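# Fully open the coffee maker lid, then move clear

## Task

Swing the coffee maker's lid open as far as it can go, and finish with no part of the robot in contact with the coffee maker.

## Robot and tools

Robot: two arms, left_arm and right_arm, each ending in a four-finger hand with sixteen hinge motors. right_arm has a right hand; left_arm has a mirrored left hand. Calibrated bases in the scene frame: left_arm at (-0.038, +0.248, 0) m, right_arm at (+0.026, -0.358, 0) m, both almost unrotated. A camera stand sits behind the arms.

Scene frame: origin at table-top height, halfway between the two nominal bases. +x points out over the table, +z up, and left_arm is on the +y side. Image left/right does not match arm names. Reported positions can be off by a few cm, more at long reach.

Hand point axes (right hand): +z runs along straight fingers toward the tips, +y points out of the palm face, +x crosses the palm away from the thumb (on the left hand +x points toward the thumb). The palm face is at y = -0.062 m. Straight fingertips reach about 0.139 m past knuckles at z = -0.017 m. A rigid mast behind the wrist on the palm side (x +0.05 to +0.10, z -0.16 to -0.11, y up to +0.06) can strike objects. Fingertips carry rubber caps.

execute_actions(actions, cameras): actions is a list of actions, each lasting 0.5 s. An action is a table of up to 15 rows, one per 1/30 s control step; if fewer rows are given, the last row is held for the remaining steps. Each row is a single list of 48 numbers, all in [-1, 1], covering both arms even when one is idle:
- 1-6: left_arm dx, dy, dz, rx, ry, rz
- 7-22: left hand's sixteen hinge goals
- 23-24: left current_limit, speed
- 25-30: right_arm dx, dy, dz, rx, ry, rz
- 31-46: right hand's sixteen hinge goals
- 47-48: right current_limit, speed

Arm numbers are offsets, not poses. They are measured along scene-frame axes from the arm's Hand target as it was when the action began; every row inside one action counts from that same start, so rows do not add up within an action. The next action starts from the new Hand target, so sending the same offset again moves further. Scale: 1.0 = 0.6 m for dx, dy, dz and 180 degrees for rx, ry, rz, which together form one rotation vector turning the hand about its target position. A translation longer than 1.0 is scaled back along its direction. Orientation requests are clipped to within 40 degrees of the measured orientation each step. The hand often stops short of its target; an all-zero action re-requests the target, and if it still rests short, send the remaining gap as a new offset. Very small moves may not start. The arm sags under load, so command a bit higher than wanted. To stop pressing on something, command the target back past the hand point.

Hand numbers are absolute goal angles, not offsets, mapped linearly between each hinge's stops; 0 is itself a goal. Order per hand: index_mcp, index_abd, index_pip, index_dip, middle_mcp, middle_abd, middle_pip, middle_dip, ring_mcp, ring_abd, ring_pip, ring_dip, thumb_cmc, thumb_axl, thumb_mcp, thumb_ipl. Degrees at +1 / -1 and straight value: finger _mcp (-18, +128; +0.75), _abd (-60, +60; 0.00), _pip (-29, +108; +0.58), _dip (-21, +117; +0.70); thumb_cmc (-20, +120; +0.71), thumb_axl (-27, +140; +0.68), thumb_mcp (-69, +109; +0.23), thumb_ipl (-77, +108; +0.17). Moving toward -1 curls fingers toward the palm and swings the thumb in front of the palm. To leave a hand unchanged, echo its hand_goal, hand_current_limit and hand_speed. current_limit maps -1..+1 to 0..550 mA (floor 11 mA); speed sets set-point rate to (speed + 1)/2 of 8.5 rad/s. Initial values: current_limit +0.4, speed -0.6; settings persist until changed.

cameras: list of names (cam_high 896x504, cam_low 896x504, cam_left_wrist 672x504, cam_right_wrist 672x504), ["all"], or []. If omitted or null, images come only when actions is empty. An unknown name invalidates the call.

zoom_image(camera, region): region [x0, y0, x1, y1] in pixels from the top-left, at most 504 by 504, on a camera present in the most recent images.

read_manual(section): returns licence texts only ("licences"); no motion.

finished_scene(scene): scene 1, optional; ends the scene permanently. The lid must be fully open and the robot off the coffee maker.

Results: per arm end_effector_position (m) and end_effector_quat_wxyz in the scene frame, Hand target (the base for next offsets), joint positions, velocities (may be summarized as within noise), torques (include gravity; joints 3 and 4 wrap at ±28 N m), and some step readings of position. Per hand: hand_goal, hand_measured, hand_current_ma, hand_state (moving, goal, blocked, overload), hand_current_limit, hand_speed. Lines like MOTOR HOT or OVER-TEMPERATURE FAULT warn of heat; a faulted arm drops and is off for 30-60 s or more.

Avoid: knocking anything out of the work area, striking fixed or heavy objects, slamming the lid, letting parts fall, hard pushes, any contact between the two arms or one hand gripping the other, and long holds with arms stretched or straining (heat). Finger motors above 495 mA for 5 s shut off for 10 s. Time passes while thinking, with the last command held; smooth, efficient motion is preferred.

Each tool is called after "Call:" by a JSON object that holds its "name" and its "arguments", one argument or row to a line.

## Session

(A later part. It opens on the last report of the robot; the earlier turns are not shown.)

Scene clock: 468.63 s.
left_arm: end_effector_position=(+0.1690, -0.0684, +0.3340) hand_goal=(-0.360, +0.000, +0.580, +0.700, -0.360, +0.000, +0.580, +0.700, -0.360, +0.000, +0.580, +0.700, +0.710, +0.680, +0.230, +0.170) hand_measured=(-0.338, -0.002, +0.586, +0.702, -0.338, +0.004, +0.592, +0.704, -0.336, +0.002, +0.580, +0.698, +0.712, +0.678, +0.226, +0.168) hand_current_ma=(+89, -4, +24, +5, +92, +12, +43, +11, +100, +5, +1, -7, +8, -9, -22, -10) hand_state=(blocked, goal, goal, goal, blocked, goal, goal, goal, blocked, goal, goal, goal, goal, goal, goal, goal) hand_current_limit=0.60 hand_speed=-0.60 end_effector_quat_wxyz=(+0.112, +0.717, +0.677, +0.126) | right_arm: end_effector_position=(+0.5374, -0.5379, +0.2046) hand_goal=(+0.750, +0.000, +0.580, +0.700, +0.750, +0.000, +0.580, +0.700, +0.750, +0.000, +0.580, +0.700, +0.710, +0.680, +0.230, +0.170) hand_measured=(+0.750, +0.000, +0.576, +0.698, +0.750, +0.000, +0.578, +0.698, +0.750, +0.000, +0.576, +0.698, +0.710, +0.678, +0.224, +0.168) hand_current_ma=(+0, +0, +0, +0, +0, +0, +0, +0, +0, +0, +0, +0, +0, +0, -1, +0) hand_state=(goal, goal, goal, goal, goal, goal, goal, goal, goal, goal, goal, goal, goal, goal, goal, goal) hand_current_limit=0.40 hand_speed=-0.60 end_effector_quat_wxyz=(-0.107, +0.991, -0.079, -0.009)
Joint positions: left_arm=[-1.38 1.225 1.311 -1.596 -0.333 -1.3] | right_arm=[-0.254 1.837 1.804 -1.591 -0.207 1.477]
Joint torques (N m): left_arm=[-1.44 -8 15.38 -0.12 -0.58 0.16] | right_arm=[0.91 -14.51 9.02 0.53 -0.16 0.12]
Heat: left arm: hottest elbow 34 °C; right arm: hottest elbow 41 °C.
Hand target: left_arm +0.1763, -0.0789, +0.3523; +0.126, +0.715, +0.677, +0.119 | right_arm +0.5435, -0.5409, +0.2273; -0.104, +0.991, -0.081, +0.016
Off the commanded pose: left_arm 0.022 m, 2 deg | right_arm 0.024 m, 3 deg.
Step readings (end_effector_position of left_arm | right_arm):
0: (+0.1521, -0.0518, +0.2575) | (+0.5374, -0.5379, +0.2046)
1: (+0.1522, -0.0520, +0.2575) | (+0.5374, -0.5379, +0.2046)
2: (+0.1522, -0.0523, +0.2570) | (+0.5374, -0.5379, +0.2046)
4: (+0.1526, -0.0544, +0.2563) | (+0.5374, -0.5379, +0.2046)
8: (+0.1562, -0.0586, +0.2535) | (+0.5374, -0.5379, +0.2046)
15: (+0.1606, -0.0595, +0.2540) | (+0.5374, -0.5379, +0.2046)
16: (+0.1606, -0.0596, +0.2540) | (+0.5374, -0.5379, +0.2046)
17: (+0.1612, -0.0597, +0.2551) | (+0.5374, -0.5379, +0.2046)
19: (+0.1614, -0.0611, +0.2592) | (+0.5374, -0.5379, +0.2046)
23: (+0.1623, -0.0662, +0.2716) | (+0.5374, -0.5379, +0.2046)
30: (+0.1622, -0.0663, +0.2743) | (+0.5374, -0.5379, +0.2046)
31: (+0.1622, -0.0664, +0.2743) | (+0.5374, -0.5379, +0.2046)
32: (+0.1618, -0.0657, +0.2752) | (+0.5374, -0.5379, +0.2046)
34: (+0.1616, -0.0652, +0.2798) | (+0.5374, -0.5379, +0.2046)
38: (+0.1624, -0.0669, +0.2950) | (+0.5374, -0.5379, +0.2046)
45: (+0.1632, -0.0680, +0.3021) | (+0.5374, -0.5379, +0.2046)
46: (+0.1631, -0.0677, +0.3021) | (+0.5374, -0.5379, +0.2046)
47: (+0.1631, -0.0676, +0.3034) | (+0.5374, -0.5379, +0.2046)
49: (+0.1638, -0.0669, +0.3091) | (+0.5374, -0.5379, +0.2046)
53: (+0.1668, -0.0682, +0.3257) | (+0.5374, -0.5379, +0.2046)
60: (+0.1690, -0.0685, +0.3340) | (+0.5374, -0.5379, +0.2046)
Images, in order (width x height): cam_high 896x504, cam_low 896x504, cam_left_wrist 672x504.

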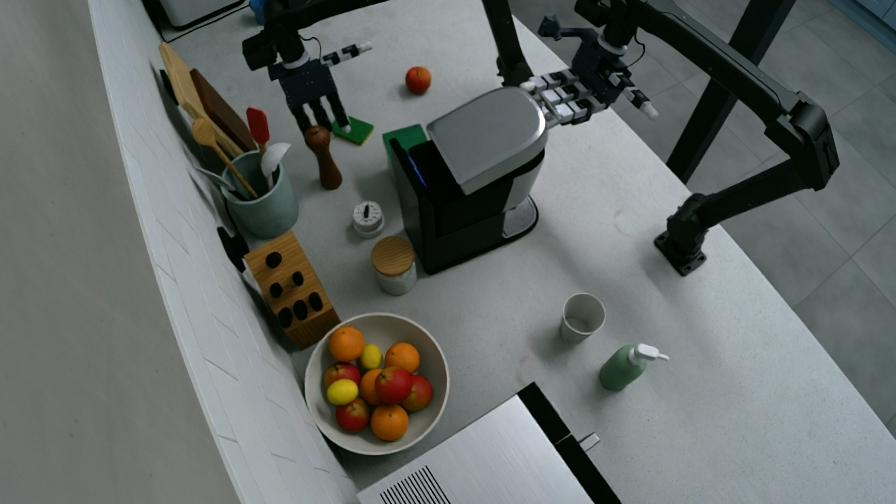

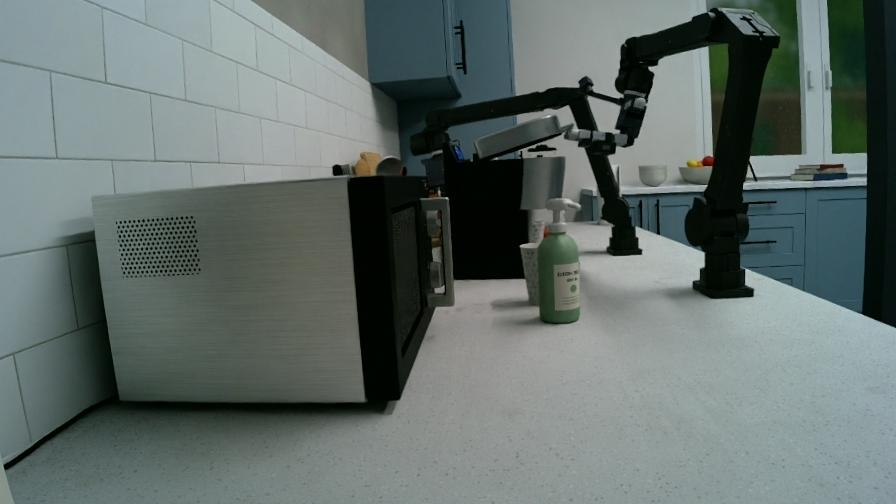

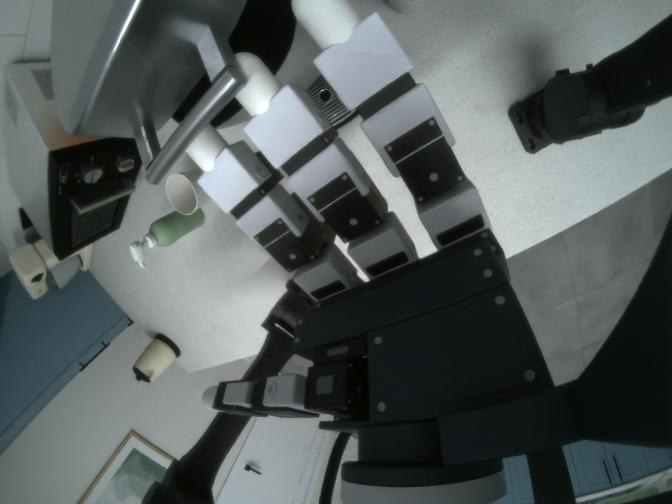

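Call:
{"name": "execute_actions", "arguments": {
  "actions": [
    [[0.013,0,0.052,-0.0014,-0.0278,0,-0.29,0,0.58,0.7,-0.29,0,0.58,0.7,-0.29,0,0.58,0.7,0.71,0.68,0.23,0.17,0.6,-0.6,0,0,0,0,0,0,0.75,0,0.58,0.7,0.75,0,0.58,0.7,0.75,0,0.58,0.7,0.71,0.68,0.23,0.17,0.4,-0.6]],
    [[0.013,0,0.052,-0.0014,-0.0278,0,-0.22,0,0.58,0.7,-0.22,0,0.58,0.7,-0.22,0,0.58,0.7,0.71,0.68,0.23,0.17,0.6,-0.6,0,0,0,0,0,0,0.75,0,0.58,0.7,0.75,0,0.58,0.7,0.75,0,0.58,0.7,0.71,0.68,0.23,0.17,0.4,-0.6]],
    [[0,0,-0.025,0,0,0,-0.22,0,0.58,0.7,-0.22,0,0.58,0.7,-0.22,0,0.58,0.7,0.71,0.68,0.23,0.17,0.6,-0.6,0,0,0,0,0,0,0.75,0,0.58,0.7,0.75,0,0.58,0.7,0.75,0,0.58,0.7,0.71,0.68,0.23,0.17,0.4,-0.6]],
    [[-0.01,0,-0.03,0,0,0,-0.22,0,0.58,0.7,-0.22,0,0.58,0.7,-0.22,0,0.58,0.7,0.71,0.68,0.23,0.17,0.6,-0.6,0,0,0,0,0,0,0.75,0,0.58,0.7,0.75,0,0.58,0.7,0.75,0,0.58,0.7,0.71,0.68,0.23,0.17,0.4,-0.6]]
  ],
  "cameras": ["cam_high", "cam_low", "cam_left_wrist"]
}}

Call:
{"name": "zoom_image", "arguments": {
  "camera": "cam_low",
  "region": [450, 40, 690, 220]
}}

Call:
{"name": "zoom_image", "arguments": {
  "camera": "cam_high",
  "region": [420, 20, 660, 220]
}}

Scene clock: 496.57 s.
left_arm: end_effector_position=(+0.1878, -0.0731, +0.3766) hand_goal=(-0.220, +0.000, +0.580, +0.700, -0.220, +0.000, +0.580, +0.700, -0.220, +0.000, +0.580, +0.700, +0.710, +0.680, +0.230, +0.170) hand_measured=(-0.212, -0.002, +0.586, +0.702, -0.202, +0.002, +0.588, +0.704, -0.210, +0.002, +0.580, +0.698, +0.712, +0.678, +0.226, +0.168) hand_current_ma=(+31, -4, +23, +5, +77, +8, +31, +11, +36, +5, +1, -7, +8, -9, -22, -10) hand_state=(goal, goal, goal, goal, goal, goal, goal, goal, goal, goal, goal, goal, goal, goal, goal, goal) hand_current_limit=0.60 hand_speed=-0.60 end_effector_quat_wxyz=(+0.173, +0.703, +0.665, +0.182) | right_arm: end_effector_position=(+0.5374, -0.5379, +0.2046) hand_goal=(+0.750, +0.000, +0.580, +0.700, +0.750, +0.000, +0.580, +0.700, +0.750, +0.000, +0.580, +0.700, +0.710, +0.680, +0.230, +0.170) hand_measured=(+0.750, +0.000, +0.576, +0.698, +0.750, +0.000, +0.578, +0.698, +0.750, +0.000, +0.576, +0.698, +0.710, +0.678, +0.224, +0.168) hand_current_ma=(+0, +0, +0, +0, +0, +0, +0, +0, +0, +0, +0, +0, +0, +0, -1, +0) hand_state=(goal, goal, goal, goal, goal, goal, goal, goal, goal, goal, goal, goal, goal, goal, goal, goal) hand_current_limit=0.40 hand_speed=-0.60 end_effector_quat_wxyz=(-0.107, +0.991, -0.079, -0.009)
Joint positions: left_arm=[-1.388 1.228 1.359 -1.593 -0.497 -1.292] | right_arm=[-0.254 1.837 1.804 -1.591 -0.207 1.477]
Joint torques (N m): left_arm=[-2.55 -9.41 10.96 1.03 -1.05 -0.01] | right_arm=[0.15 -15.33 9.01 0.51 -0.14 0.11]
Heat: left arm: hottest elbow 35 °C; right arm: hottest elbow 42 °C.
Hand target: left_arm +0.1859, -0.0789, +0.3817; +0.188, +0.701, +0.664, +0.178 | right_arm +0.5435, -0.5409, +0.2273; -0.104, +0.991, -0.081, +0.016
Off the commanded pose: left_arm 0.008 m, 2 deg | right_arm 0.024 m, 3 deg.
Step readings (end_effector_position of left_arm | right_arm):
0: (+0.1690, -0.0684, +0.3340) | (+0.5374, -0.5379, +0.2046)
1: (+0.1691, -0.0687, +0.3346) | (+0.5374, -0.5379, +0.2046)
2: (+0.1706, -0.0679, +0.3369) | (+0.5374, -0.5379, +0.2046)
4: (+0.1740, -0.0673, +0.3437) | (+0.5374, -0.5379, +0.2046)
8: (+0.1779, -0.0678, +0.3569) | (+0.5374, -0.5379, +0.2046)
15: (+0.1801, -0.0684, +0.3634) | (+0.5374, -0.5379, +0.2046)
16: (+0.1803, -0.0684, +0.3636) | (+0.5374, -0.5379, +0.2046)
17: (+0.1815, -0.0678, +0.3665) | (+0.5374, -0.5379, +0.2046)
19: (+0.1828, -0.0681, +0.3731) | (+0.5374, -0.5379, +0.2046)
23: (+0.1862, -0.0693, +0.3883) | (+0.5374, -0.5379, +0.2046)
30: (+0.1882, -0.0694, +0.3944) | (+0.5374, -0.5379, +0.2046)
31: (+0.1882, -0.0694, +0.3944) | (+0.5374, -0.5379, +0.2046)
32: (+0.1882, -0.0694, +0.3944) | (+0.5374, -0.5379, +0.2046)
34: (+0.1882, -0.0694, +0.3944) | (+0.5374, -0.5379, +0.2046)
38: (+0.1884, -0.0703, +0.3945) | (+0.5374, -0.5379, +0.2046)
45: (+0.1885, -0.0708, +0.3946) | (+0.5374, -0.5379, +0.2046)
46: (+0.1886, -0.0711, +0.3946) | (+0.5374, -0.5379, +0.2046)
47: (+0.1888, -0.0714, +0.3943) | (+0.5374, -0.5379, +0.2046)
49: (+0.1894, -0.0724, +0.3902) | (+0.5374, -0.5379, +0.2046)
53: (+0.1887, -0.0719, +0.3789) | (+0.5374, -0.5379, +0.2046)
60: (+0.1883, -0.0725, +0.3766) | (+0.5374, -0.5379, +0.2046)
Images, in order (width x height): cam_high 896x504, cam_low 896x504, cam_left_wrist 672x504.

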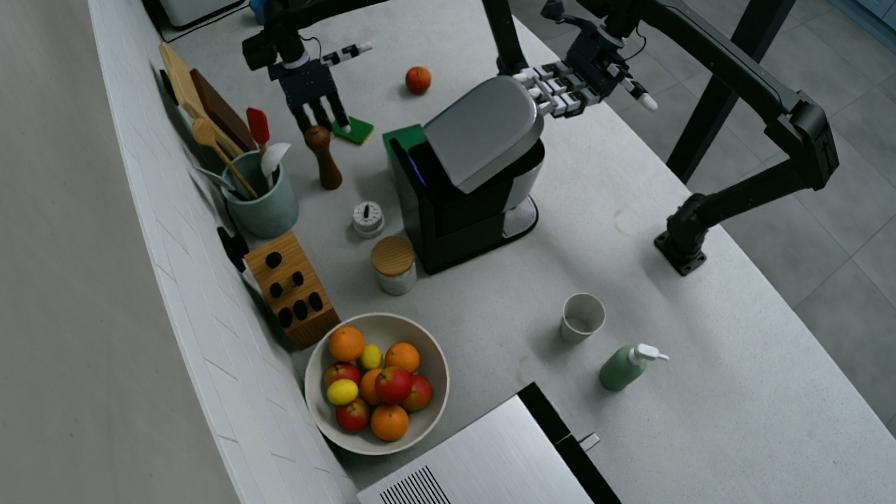

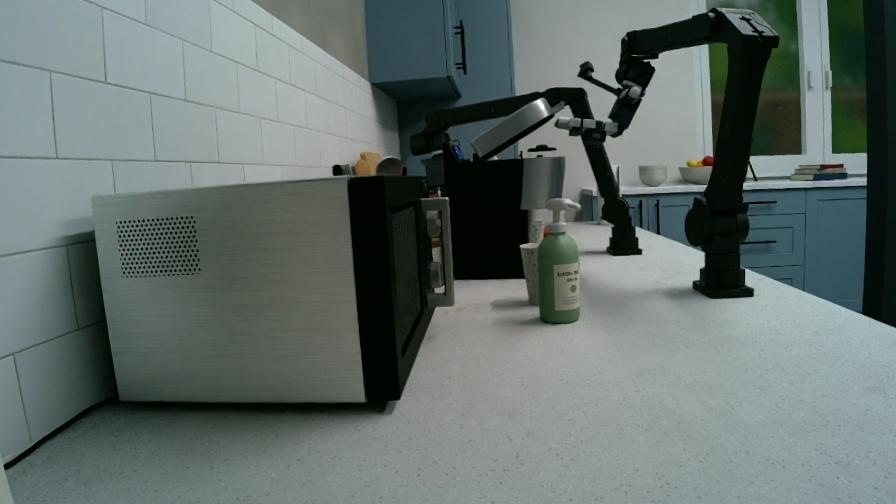

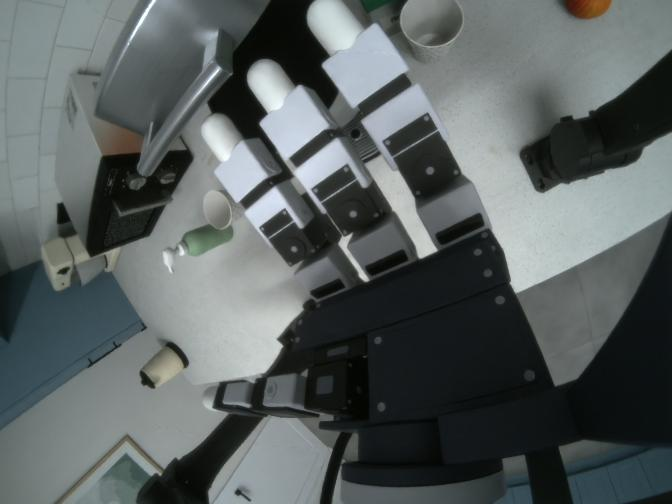

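Scaled by 2.100 from the camera's 896x504 image, which has a finer 1280x720 frame.

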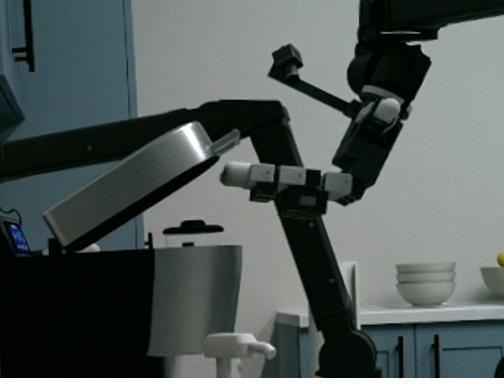

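Scaled by 2.100 from the camera's 896x504 image, which has a finer 1280x720 frame.

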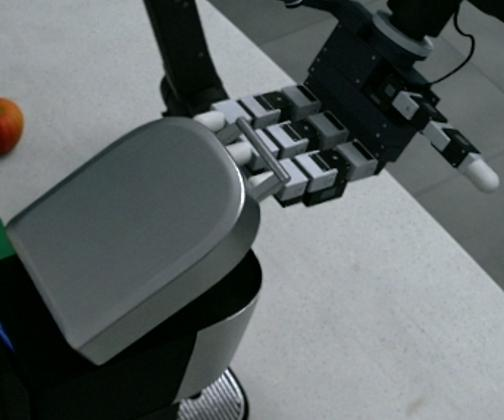

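Call:
{"name": "execute_actions", "arguments": {
  "actions": [
    [[0.033,0.022,-0.038,0,0,0,-0.22,0,0.58,0.7,-0.22,0,0.58,0.7,-0.22,0,0.58,0.7,0.71,0.68,0.23,0.17,0.6,-0.6,0,0,0,0,0,0,0.75,0,0.58,0.7,0.75,0,0.58,0.7,0.75,0,0.58,0.7,0.71,0.68,0.23,0.17,0.4,-0.6]],
    [[0.05,0,0,0,0,0,-0.22,0,0.58,0.7,-0.22,0,0.58,0.7,-0.22,0,0.58,0.7,0.71,0.68,0.23,0.17,0.6,-0.6,0,0,0,0,0,0,0.75,0,0.58,0.7,0.75,0,0.58,0.7,0.75,0,0.58,0.7,0.71,0.68,0.23,0.17,0.4,-0.6]],
    [[0.032,0,0.048,0,0,0,-0.22,0,0.58,0.7,-0.22,0,0.58,0.7,-0.22,0,0.58,0.7,0.71,0.68,0.23,0.17,0.6,-0.6,0,0,0,0,0,0,0.75,0,0.58,0.7,0.75,0,0.58,0.7,0.75,0,0.58,0.7,0.71,0.68,0.23,0.17,0.4,-0.6]],
    [[0.05,0,0.045,0,0,0,-0.22,0,0.58,0.7,-0.22,0,0.58,0.7,-0.22,0,0.58,0.7,0.71,0.68,0.23,0.17,0.6,-0.6,0,0,0,0,0,0,0.75,0,0.58,0.7,0.75,0,0.58,0.7,0.75,0,0.58,0.7,0.71,0.68,0.23,0.17,0.4,-0.6]]
  ],
  "cameras": ["cam_high", "cam_low"]
}}

Call:
{"name": "zoom_image", "arguments": {
  "camera": "cam_low",
  "region": [430, 20, 690, 220]
}}

Call:
{"name": "zoom_image", "arguments": {
  "camera": "cam_high",
  "region": [420, 20, 660, 220]
}}

Scene clock: 549.10 s.
left_arm: end_effector_position=(+0.2808, -0.0558, +0.3966) hand_goal=(-0.220, +0.000, +0.580, +0.700, -0.220, +0.000, +0.580, +0.700, -0.220, +0.000, +0.580, +0.700, +0.710, +0.680, +0.230, +0.170) hand_measured=(-0.212, -0.002, +0.586, +0.702, -0.202, +0.002, +0.588, +0.704, -0.198, +0.000, +0.586, +0.698, +0.714, +0.678, +0.226, +0.168) hand_current_ma=(+35, -4, +22, +5, +71, +6, +28, +11, +95, +1, +24, -4, +14, -9, -22, -10) hand_state=(goal, goal, goal, goal, goal, goal, goal, goal, blocked, goal, goal, goal, goal, goal, goal, goal) hand_current_limit=0.60 hand_speed=-0.60 end_effector_quat_wxyz=(+0.175, +0.699, +0.669, +0.182) | right_arm: end_effector_position=(+0.5374, -0.5379, +0.2046) hand_goal=(+0.750, +0.000, +0.580, +0.700, +0.750, +0.000, +0.580, +0.700, +0.750, +0.000, +0.580, +0.700, +0.710, +0.680, +0.230, +0.170) hand_measured=(+0.750, +0.000, +0.576, +0.698, +0.750, +0.000, +0.578, +0.698, +0.750, +0.000, +0.576, +0.698, +0.710, +0.678, +0.224, +0.168) hand_current_ma=(+0, +0, +0, +0, +0, +0, +0, +0, +0, +0, +0, +0, +0, +0, -1, +0) hand_state=(goal, goal, goal, goal, goal, goal, goal, goal, goal, goal, goal, goal, goal, goal, goal, goal) hand_current_limit=0.40 hand_speed=-0.60 end_effector_quat_wxyz=(-0.107, +0.991, -0.079, -0.009)
Joint positions: left_arm=[-1.122 1.246 1.422 -1.501 -0.453 -1.008] | right_arm=[-0.254 1.837 1.804 -1.591 -0.207 1.477]
Joint torques (N m): left_arm=[-1.73 -8.64 15.56 0.36 -0.47 0.18] | right_arm=[0.21 -15.68 9.1 0.25 -0.14 0.13]
Heat: left arm: hottest elbow 36 °C; right arm: hottest elbow 42 °C.
Hand target: left_arm +0.2849, -0.0657, +0.4147; +0.188, +0.701, +0.664, +0.178 | right_arm +0.5435, -0.5409, +0.2273; -0.104, +0.991, -0.081, +0.016
Off the commanded pose: left_arm 0.021 m, 2 deg | right_arm 0.024 m, 3 deg.
Step readings (end_effector_position of left_arm | right_arm):
0: (+0.1878, -0.0731, +0.3766) | (+0.5374, -0.5379, +0.2046)
1: (+0.1878, -0.0729, +0.3760) | (+0.5374, -0.5379, +0.2046)
2: (+0.1881, -0.0736, +0.3751) | (+0.5374, -0.5379, +0.2046)
4: (+0.1891, -0.0742, +0.3678) | (+0.5374, -0.5379, +0.2046)
8: (+0.1977, -0.0669, +0.3505) | (+0.5374, -0.5379, +0.2046)
15: (+0.2058, -0.0633, +0.3471) | (+0.5374, -0.5379, +0.2046)
16: (+0.2060, -0.0638, +0.3472) | (+0.5374, -0.5379, +0.2046)
17: (+0.2062, -0.0648, +0.3479) | (+0.5374, -0.5379, +0.2046)
19: (+0.2105, -0.0667, +0.3476) | (+0.5374, -0.5379, +0.2046)
23: (+0.2270, -0.0605, +0.3481) | (+0.5374, -0.5379, +0.2046)
30: (+0.2345, -0.0583, +0.3480) | (+0.5374, -0.5379, +0.2046)
31: (+0.2346, -0.0585, +0.3480) | (+0.5374, -0.5379, +0.2046)
32: (+0.2345, -0.0590, +0.3478) | (+0.5374, -0.5379, +0.2046)
34: (+0.2353, -0.0603, +0.3483) | (+0.5374, -0.5379, +0.2046)
38: (+0.2444, -0.0570, +0.3592) | (+0.5374, -0.5379, +0.2046)
45: (+0.2514, -0.0554, +0.3687) | (+0.5374, -0.5379, +0.2046)
46: (+0.2512, -0.0556, +0.3684) | (+0.5374, -0.5379, +0.2046)
47: (+0.2511, -0.0566, +0.3692) | (+0.5374, -0.5379, +0.2046)
49: (+0.2547, -0.0582, +0.3739) | (+0.5374, -0.5379, +0.2046)
53: (+0.2701, -0.0577, +0.3872) | (+0.5374, -0.5379, +0.2046)
60: (+0.2803, -0.0541, +0.3987) | (+0.5374, -0.5379, +0.2046)
Images, in order (width x height): cam_high 896x504, cam_low 896x504.

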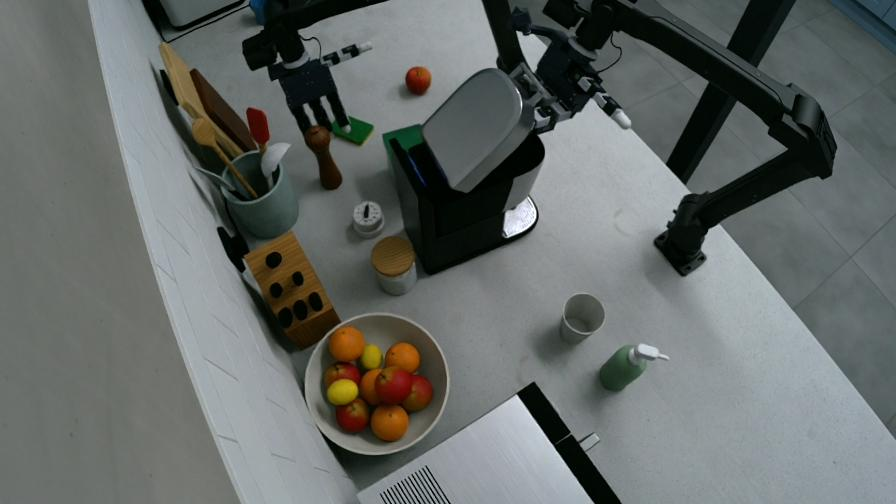

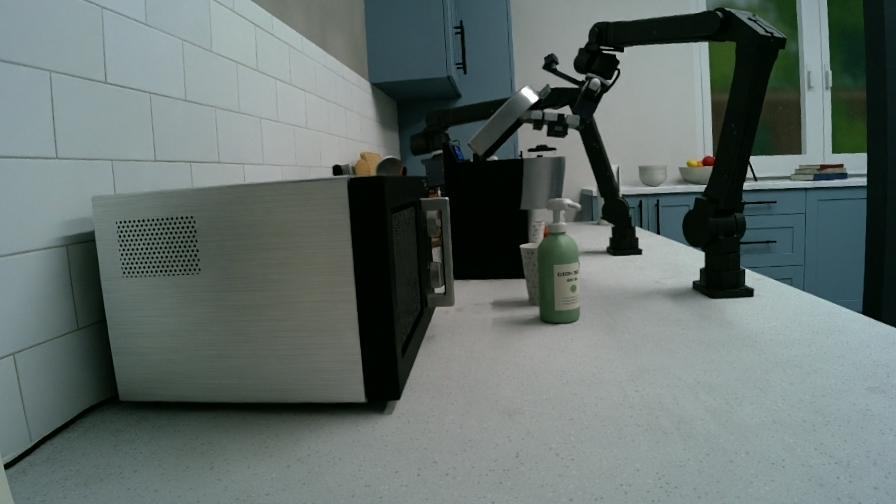

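Scaled by 1.938 from the camera's 896x504 image, which has a finer 1280x720 frame.

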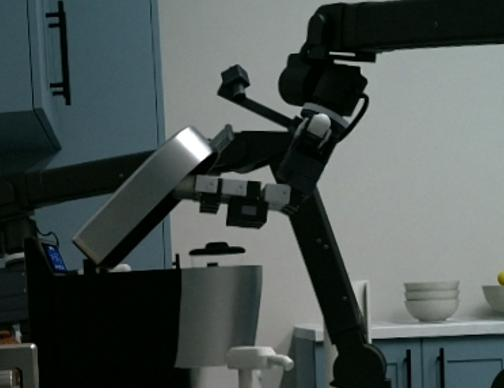

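Scaled by 2.100 from the camera's 896x504 image, which has a finer 1280x720 frame.

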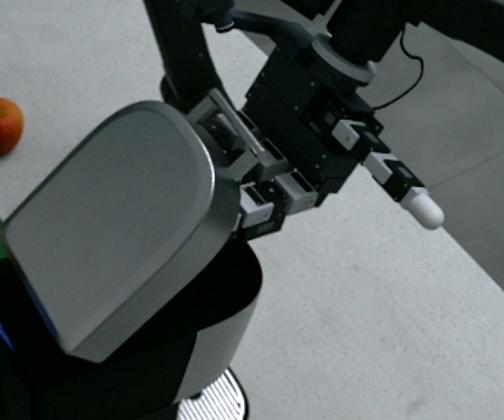

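Call:
{"name": "execute_actions", "arguments": {
  "actions": [
    [[0.05,0,0.053,0,0,0,-0.22,0,0.58,0.7,-0.22,0,0.58,0.7,-0.22,0,0.58,0.7,0.71,0.68,0.23,0.17,0.6,-0.6,0,0,0,0,0,0,0.75,0,0.58,0.7,0.75,0,0.58,0.7,0.75,0,0.58,0.7,0.71,0.68,0.23,0.17,0.4,-0.6]],
    [[0.06,0,0.033,0,0,0,-0.22,0,0.58,0.7,-0.22,0,0.58,0.7,-0.22,0,0.58,0.7,0.71,0.68,0.23,0.17,0.6,-0.6,0,0,0,0,0,0,0.75,0,0.58,0.7,0.75,0,0.58,0.7,0.75,0,0.58,0.7,0.71,0.68,0.23,0.17,0.4,-0.6]],
    [[0.058,0,0.015,0,0,0,-0.22,0,0.58,0.7,-0.22,0,0.58,0.7,-0.22,0,0.58,0.7,0.71,0.68,0.23,0.17,0.6,-0.6,0,0,0,0,0,0,0.75,0,0.58,0.7,0.75,0,0.58,0.7,0.75,0,0.58,0.7,0.71,0.68,0.23,0.17,0.4,-0.6]]
  ],
  "cameras": ["cam_high", "cam_low"]
}}

Call:
{"name": "zoom_image", "arguments": {
  "camera": "cam_low",
  "region": [430, 20, 690, 220]
}}

Call:
{"name": "zoom_image", "arguments": {
  "camera": "cam_high",
  "region": [400, 20, 640, 220]
}}

Scene clock: 561.47 s.
left_arm: end_effector_position=(+0.3805, -0.0583, +0.4583) hand_goal=(-0.220, +0.000, +0.580, +0.700, -0.220, +0.000, +0.580, +0.700, -0.220, +0.000, +0.580, +0.700, +0.710, +0.680, +0.230, +0.170) hand_measured=(-0.210, -0.002, +0.586, +0.702, -0.202, +0.002, +0.588, +0.704, -0.198, +0.000, +0.586, +0.698, +0.714, +0.678, +0.226, +0.168) hand_current_ma=(+36, -4, +22, +5, +71, +5, +28, +11, +97, +2, +25, -3, +15, -9, -22, -10) hand_state=(goal, goal, goal, goal, goal, goal, goal, goal, blocked, goal, goal, goal, goal, goal, goal, goal) hand_current_limit=0.60 hand_speed=-0.60 end_effector_quat_wxyz=(+0.175, +0.700, +0.669, +0.178) | right_arm: end_effector_position=(+0.5374, -0.5379, +0.2046) hand_goal=(+0.750, +0.000, +0.580, +0.700, +0.750, +0.000, +0.580, +0.700, +0.750, +0.000, +0.580, +0.700, +0.710, +0.680, +0.230, +0.170) hand_measured=(+0.750, +0.000, +0.576, +0.698, +0.750, +0.000, +0.578, +0.698, +0.750, +0.000, +0.576, +0.698, +0.710, +0.678, +0.224, +0.168) hand_current_ma=(+0, +0, +0, +0, +0, +0, +0, +0, +0, +0, +0, +0, +0, +0, -1, +0) hand_state=(goal, goal, goal, goal, goal, goal, goal, goal, goal, goal, goal, goal, goal, goal, goal, goal) hand_current_limit=0.40 hand_speed=-0.60 end_effector_quat_wxyz=(-0.107, +0.991, -0.079, -0.009)
Joint positions: left_arm=[-0.906 1.412 1.741 -1.561 -0.382 -0.781] | right_arm=[-0.254 1.837 1.804 -1.591 -0.207 1.477]
Joint torques (N m): left_arm=[-1.96 -11.22 15.41 0.62 -0.38 0.16] | right_arm=[0.73 -14.62 9.07 0.47 -0.2 0.05]
Heat: left arm: hottest elbow 38 °C; right arm: hottest elbow 42 °C.
Hand target: left_arm +0.3857, -0.0657, +0.4753; +0.188, +0.701, +0.664, +0.178 | right_arm +0.5435, -0.5409, +0.2273; -0.104, +0.991, -0.081, +0.016
Off the commanded pose: left_arm 0.019 m, 2 deg | right_arm 0.024 m, 3 deg.
Step readings (end_effector_position of left_arm | right_arm):
0: (+0.2808, -0.0558, +0.3966) | (+0.5374, -0.5379, +0.2046)
1: (+0.2806, -0.0556, +0.3962) | (+0.5374, -0.5379, +0.2046)
2: (+0.2805, -0.0566, +0.3977) | (+0.5374, -0.5379, +0.2046)
4: (+0.2842, -0.0592, +0.4023) | (+0.5374, -0.5379, +0.2046)
8: (+0.3003, -0.0595, +0.4192) | (+0.5374, -0.5379, +0.2046)
15: (+0.3101, -0.0544, +0.4327) | (+0.5374, -0.5379, +0.2046)
16: (+0.3102, -0.0551, +0.4324) | (+0.5374, -0.5379, +0.2046)
17: (+0.3104, -0.0564, +0.4326) | (+0.5374, -0.5379, +0.2046)
19: (+0.3163, -0.0609, +0.4359) | (+0.5374, -0.5379, +0.2046)
23: (+0.3367, -0.0595, +0.4456) | (+0.5374, -0.5379, +0.2046)
30: (+0.3468, -0.0553, +0.4478) | (+0.5374, -0.5379, +0.2046)
31: (+0.3469, -0.0561, +0.4482) | (+0.5374, -0.5379, +0.2046)
32: (+0.3472, -0.0575, +0.4493) | (+0.5374, -0.5379, +0.2046)
34: (+0.3517, -0.0620, +0.4527) | (+0.5374, -0.5379, +0.2046)
38: (+0.3691, -0.0594, +0.4582) | (+0.5374, -0.5379, +0.2046)
45: (+0.3817, -0.0554, +0.4556) | (+0.5374, -0.5379, +0.2046)
Images, in order (width x height): cam_high 896x504, cam_low 896x504.

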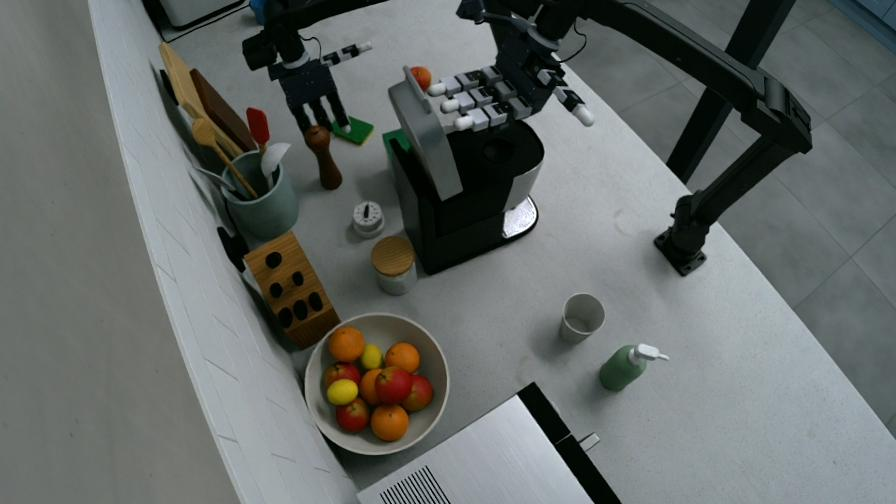

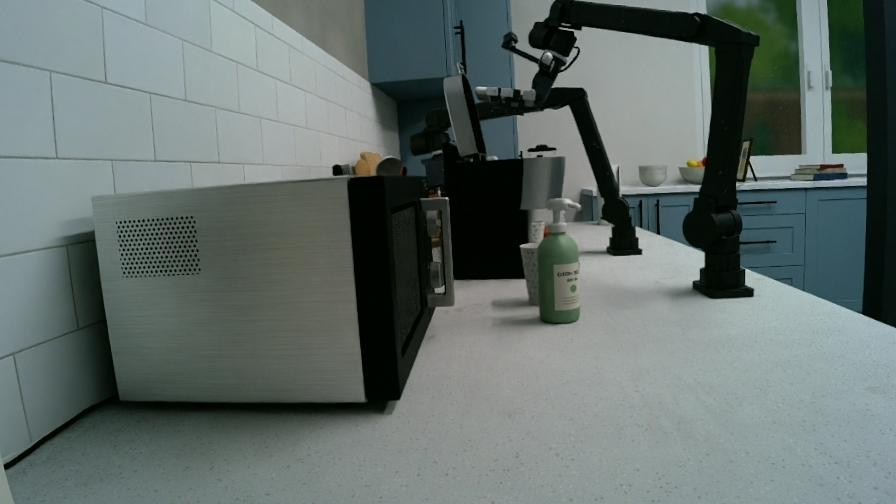

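Scaled by 1.938 from the camera's 896x504 image, which has a finer 1280x720 frame.

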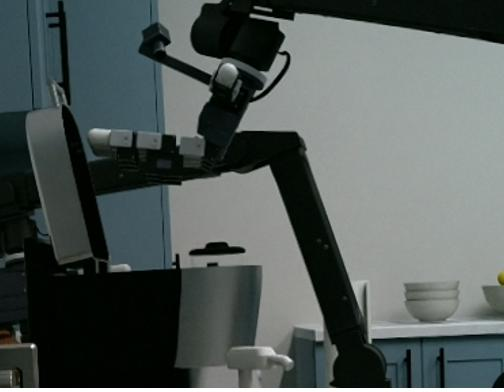

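Scaled by 2.100 from the camera's 896x504 image, which has a finer 1280x720 frame.

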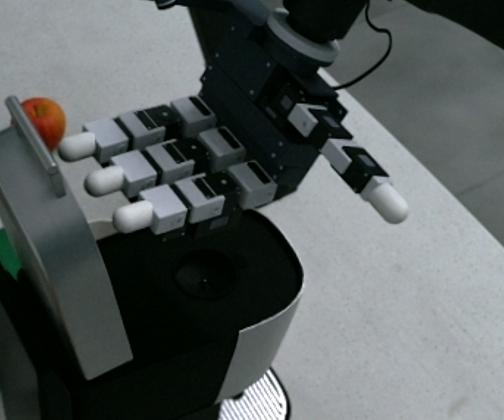

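Call:
{"name": "execute_actions", "arguments": {
  "actions": [
    [[0.04,0,-0.005,0,0,0,-0.22,0,0.58,0.7,-0.22,0,0.58,0.7,-0.22,0,0.58,0.7,0.71,0.68,0.23,0.17,0.6,-0.6,0,0,0,0,0,0,0.75,0,0.58,0.7,0.75,0,0.58,0.7,0.75,0,0.58,0.7,0.71,0.68,0.23,0.17,0.4,-0.6]],
    [[0.035,0,-0.01,0,0,0,-0.22,0,0.58,0.7,-0.22,0,0.58,0.7,-0.22,0,0.58,0.7,0.71,0.68,0.23,0.17,0.6,-0.6,0,0,0,0,0,0,0.75,0,0.58,0.7,0.75,0,0.58,0.7,0.75,0,0.58,0.7,0.71,0.68,0.23,0.17,0.4,-0.6]]
  ],
  "cameras": ["cam_high", "cam_low"]
}}

Call:
{"name": "zoom_image", "arguments": {
  "camera": "cam_low",
  "region": [430, 20, 690, 220]
}}

Call:
{"name": "zoom_image", "arguments": {
  "camera": "cam_high",
  "region": [370, 20, 610, 220]
}}

Scene clock: 575.50 s.
left_arm: end_effector_position=(+0.4184, -0.0583, +0.4460) hand_goal=(-0.220, +0.000, +0.580, +0.700, -0.220, +0.000, +0.580, +0.700, -0.220, +0.000, +0.580, +0.700, +0.710, +0.680, +0.230, +0.170) hand_measured=(-0.210, -0.002, +0.586, +0.702, -0.208, +0.002, +0.584, +0.702, -0.198, +0.000, +0.586, +0.698, +0.714, +0.678, +0.226, +0.168) hand_current_ma=(+36, -4, +22, +5, +44, +7, +13, +7, +97, +2, +25, -3, +15, -9, -22, -10) hand_state=(goal, goal, goal, goal, goal, goal, goal, goal, blocked, goal, goal, goal, goal, goal, goal, goal) hand_current_limit=0.60 hand_speed=-0.60 end_effector_quat_wxyz=(+0.162, +0.707, +0.666, +0.175) | right_arm: end_effector_position=(+0.5374, -0.5379, +0.2046) hand_goal=(+0.750, +0.000, +0.580, +0.700, +0.750, +0.000, +0.580, +0.700, +0.750, +0.000, +0.580, +0.700, +0.710, +0.680, +0.230, +0.170) hand_measured=(+0.750, +0.000, +0.576, +0.698, +0.750, +0.000, +0.578, +0.698, +0.750, +0.000, +0.576, +0.698, +0.710, +0.678, +0.224, +0.168) hand_current_ma=(+0, +0, +0, +0, +0, +0, +0, +0, +0, +0, +0, +0, +0, +0, -1, +0) hand_state=(goal, goal, goal, goal, goal, goal, goal, goal, goal, goal, goal, goal, goal, goal, goal, goal) hand_current_limit=0.40 hand_speed=-0.60 end_effector_quat_wxyz=(-0.107, +0.991, -0.079, -0.009)
Joint positions: left_arm=[-0.836 1.475 1.782 -1.539 -0.35 -0.703] | right_arm=[-0.254 1.837 1.804 -1.591 -0.207 1.477]
Joint torques (N m): left_arm=[-1.44 -12.28 15.53 1.84 -0.46 0.16] | right_arm=[0.5 -14.62 9.24 0.38 -0.17 0.12]
Heat: left arm: hottest elbow 39 °C; right arm: hottest elbow 42 °C.
Hand target: left_arm +0.4307, -0.0657, +0.4663; +0.188, +0.701, +0.664, +0.178 | right_arm +0.5435, -0.5409, +0.2273; -0.104, +0.991, -0.081, +0.016
Off the commanded pose: left_arm 0.025 m, 3 deg | right_arm 0.024 m, 3 deg.
Step readings (end_effector_position of left_arm | right_arm):
0: (+0.3805, -0.0583, +0.4583) | (+0.5374, -0.5379, +0.2046)
1: (+0.3805, -0.0584, +0.4583) | (+0.5374, -0.5379, +0.2046)
2: (+0.3811, -0.0588, +0.4579) | (+0.5374, -0.5379, +0.2046)
4: (+0.3832, -0.0611, +0.4577) | (+0.5374, -0.5379, +0.2046)
8: (+0.3925, -0.0595, +0.4559) | (+0.5374, -0.5379, +0.2046)
15: (+0.4025, -0.0540, +0.4497) | (+0.5374, -0.5379, +0.2046)
16: (+0.4021, -0.0547, +0.4497) | (+0.5374, -0.5379, +0.2046)
17: (+0.4019, -0.0553, +0.4493) | (+0.5374, -0.5379, +0.2046)
19: (+0.4038, -0.0577, +0.4509) | (+0.5374, -0.5379, +0.2046)
23: (+0.4120, -0.0592, +0.4501) | (+0.5374, -0.5379, +0.2046)
30: (+0.4192, -0.0565, +0.4445) | (+0.5374, -0.5379, +0.2046)
Images, in order (width x height): cam_high 896x504, cam_low 896x504.

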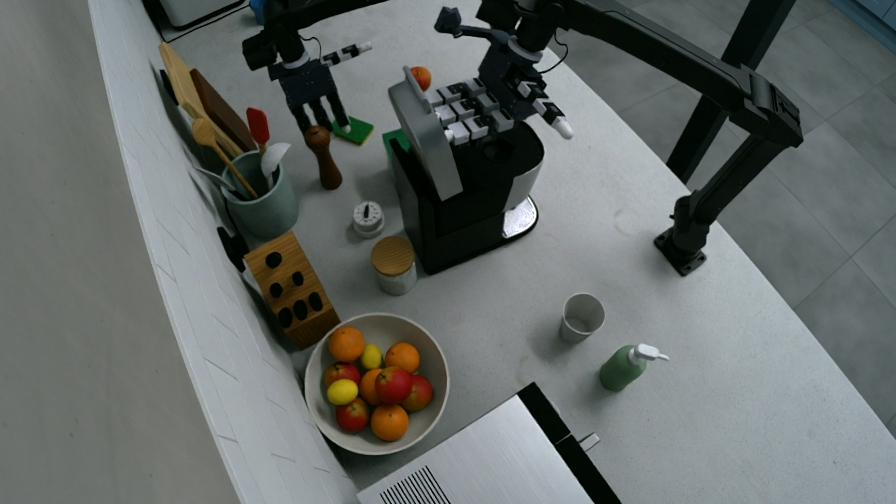

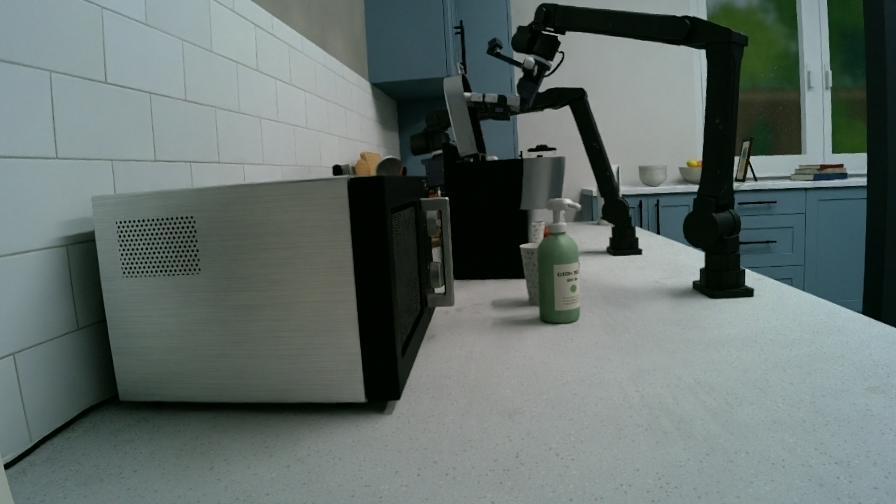

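Scaled by 1.938 from the camera's 896x504 image, which has a finer 1280x720 frame.

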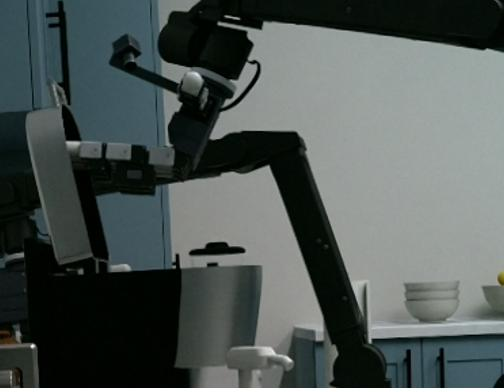

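Scaled by 2.100 from the camera's 896x504 image, which has a finer 1280x720 frame.

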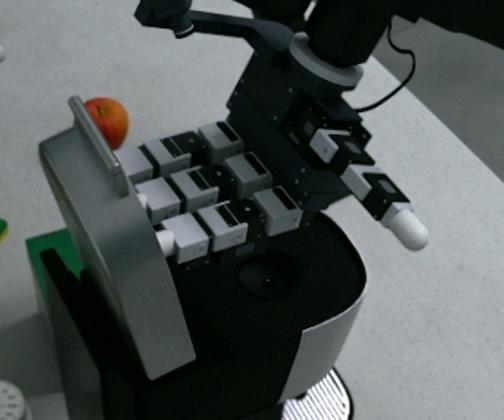

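Call:
{"name": "execute_actions", "arguments": {
  "actions": [
    [[-0.06,0,-0.01,0,0,0,-0.22,0,0.58,0.7,-0.22,0,0.58,0.7,-0.22,0,0.58,0.7,0.71,0.68,0.23,0.17,0.6,-0.6,0,0,0,0,0,0,0.75,0,0.58,0.7,0.75,0,0.58,0.7,0.75,0,0.58,0.7,0.71,0.68,0.23,0.17,0.4,-0.6]],
    [[-0.11,0,0,0,0,0,-0.22,0,0.58,0.7,-0.22,0,0.58,0.7,-0.22,0,0.58,0.7,0.71,0.68,0.23,0.17,0.6,-0.6,0,0,0,0,0,0,0.75,0,0.58,0.7,0.75,0,0.58,0.7,0.75,0,0.58,0.7,0.71,0.68,0.23,0.17,0.4,-0.6]],
    [[-0.11,0,0,0,0,0,-0.22,0,0.58,0.7,-0.22,0,0.58,0.7,-0.22,0,0.58,0.7,0.71,0.68,0.23,0.17,0.6,-0.6,0,0,0,0,0,0,0.75,0,0.58,0.7,0.75,0,0.58,0.7,0.75,0,0.58,0.7,0.71,0.68,0.23,0.17,0.4,-0.6]]
  ],
  "cameras": ["cam_high", "cam_low"]
}}

Call:
{"name": "zoom_image", "arguments": {
  "camera": "cam_low",
  "region": [430, 20, 690, 220]
}}

Scene clock: 589.37 s.
left_arm: end_effector_position=(+0.2650, -0.0717, +0.4511) hand_goal=(-0.220, +0.000, +0.580, +0.700, -0.220, +0.000, +0.580, +0.700, -0.220, +0.000, +0.580, +0.700, +0.710, +0.680, +0.230, +0.170) hand_measured=(-0.210, -0.002, +0.586, +0.702, -0.208, +0.002, +0.584, +0.702, -0.198, +0.000, +0.586, +0.698, +0.714, +0.678, +0.226, +0.168) hand_current_ma=(+37, -3, +21, +5, +44, +5, +13, +7, +92, +2, +25, -3, +15, -9, -22, -10) hand_state=(goal, goal, goal, goal, goal, goal, goal, goal, blocked, goal, goal, goal, goal, goal, goal, goal) hand_current_limit=0.60 hand_speed=-0.60 end_effector_quat_wxyz=(+0.180, +0.706, +0.662, +0.177) | right_arm: end_effector_position=(+0.5374, -0.5379, +0.2046) hand_goal=(+0.750, +0.000, +0.580, +0.700, +0.750, +0.000, +0.580, +0.700, +0.750, +0.000, +0.580, +0.700, +0.710, +0.680, +0.230, +0.170) hand_measured=(+0.750, +0.000, +0.576, +0.698, +0.750, +0.000, +0.578, +0.698, +0.750, +0.000, +0.576, +0.698, +0.710, +0.678, +0.224, +0.168) hand_current_ma=(+0, +0, +0, +0, +0, +0, +0, +0, +0, +0, +0, +0, +0, +0, -1, +0) hand_state=(goal, goal, goal, goal, goal, goal, goal, goal, goal, goal, goal, goal, goal, goal, goal, goal) hand_current_limit=0.40 hand_speed=-0.60 end_effector_quat_wxyz=(-0.107, +0.991, -0.079, -0.009)
Joint positions: left_arm=[-1.176 1.292 1.61 -1.651 -0.456 -1.045] | right_arm=[-0.254 1.837 1.804 -1.591 -0.207 1.477]
Joint torques (N m): left_arm=[-2.08 -11.69 10.81 0.29 -0.96 -0.02] | right_arm=[0.62 -15.03 9.14 0.23 -0.18 0.13]
Heat: left arm: hottest elbow 39 °C; right arm: hottest elbow 42 °C.
Hand target: left_arm +0.2627, -0.0657, +0.4603; +0.188, +0.701, +0.664, +0.178 | right_arm +0.5435, -0.5409, +0.2273; -0.104, +0.991, -0.081, +0.016
Off the commanded pose: left_arm 0.011 m, 1 deg | right_arm 0.024 m, 3 deg.
Step readings (end_effector_position of left_arm | right_arm):
0: (+0.4184, -0.0583, +0.4460) | (+0.5374, -0.5379, +0.2046)
1: (+0.4184, -0.0583, +0.4460) | (+0.5374, -0.5379, +0.2046)
2: (+0.4184, -0.0582, +0.4460) | (+0.5374, -0.5379, +0.2046)
4: (+0.4178, -0.0580, +0.4461) | (+0.5374, -0.5379, +0.2046)
8: (+0.4067, -0.0643, +0.4425) | (+0.5374, -0.5379, +0.2046)
15: (+0.3954, -0.0722, +0.4443) | (+0.5374, -0.5379, +0.2046)
16: (+0.3954, -0.0718, +0.4438) | (+0.5374, -0.5379, +0.2046)
17: (+0.3943, -0.0700, +0.4441) | (+0.5374, -0.5379, +0.2046)
19: (+0.3854, -0.0646, +0.4418) | (+0.5374, -0.5379, +0.2046)
23: (+0.3510, -0.0712, +0.4415) | (+0.5374, -0.5379, +0.2046)
30: (+0.3291, -0.0747, +0.4550) | (+0.5374, -0.5379, +0.2046)
31: (+0.3291, -0.0741, +0.4552) | (+0.5374, -0.5379, +0.2046)
32: (+0.3289, -0.0714, +0.4543) | (+0.5374, -0.5379, +0.2046)
34: (+0.3190, -0.0671, +0.4512) | (+0.5374, -0.5379, +0.2046)
38: (+0.2829, -0.0754, +0.4449) | (+0.5374, -0.5379, +0.2046)
45: (+0.2640, -0.0760, +0.4514) | (+0.5374, -0.5379, +0.2046)
Images, in order (width x height): cam_high 896x504, cam_low 896x504.

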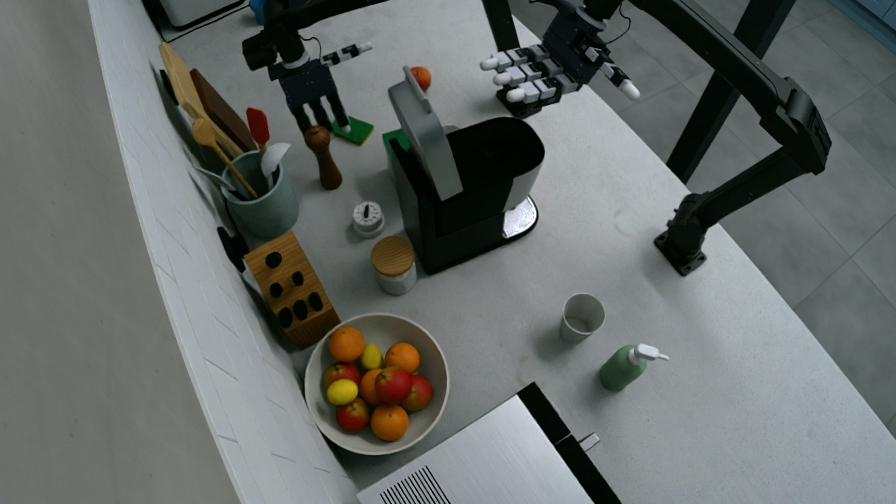

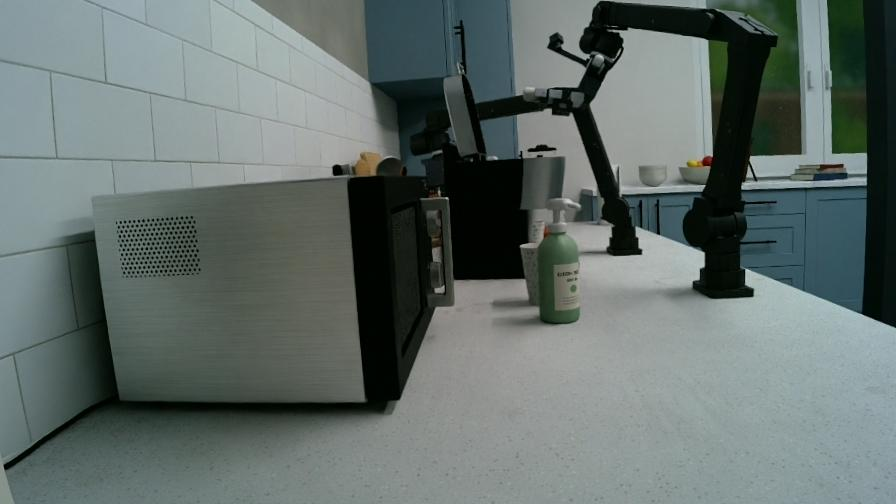

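Scaled by 1.938 from the camera's 896x504 image, which has a finer 1280x720 frame.

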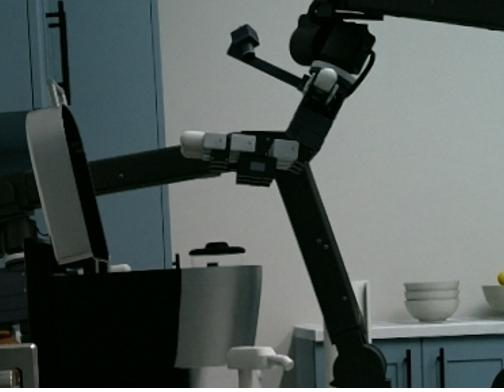

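Call:
{"name": "finished_scene", "arguments": {

}}

The scene is finished: the task was done.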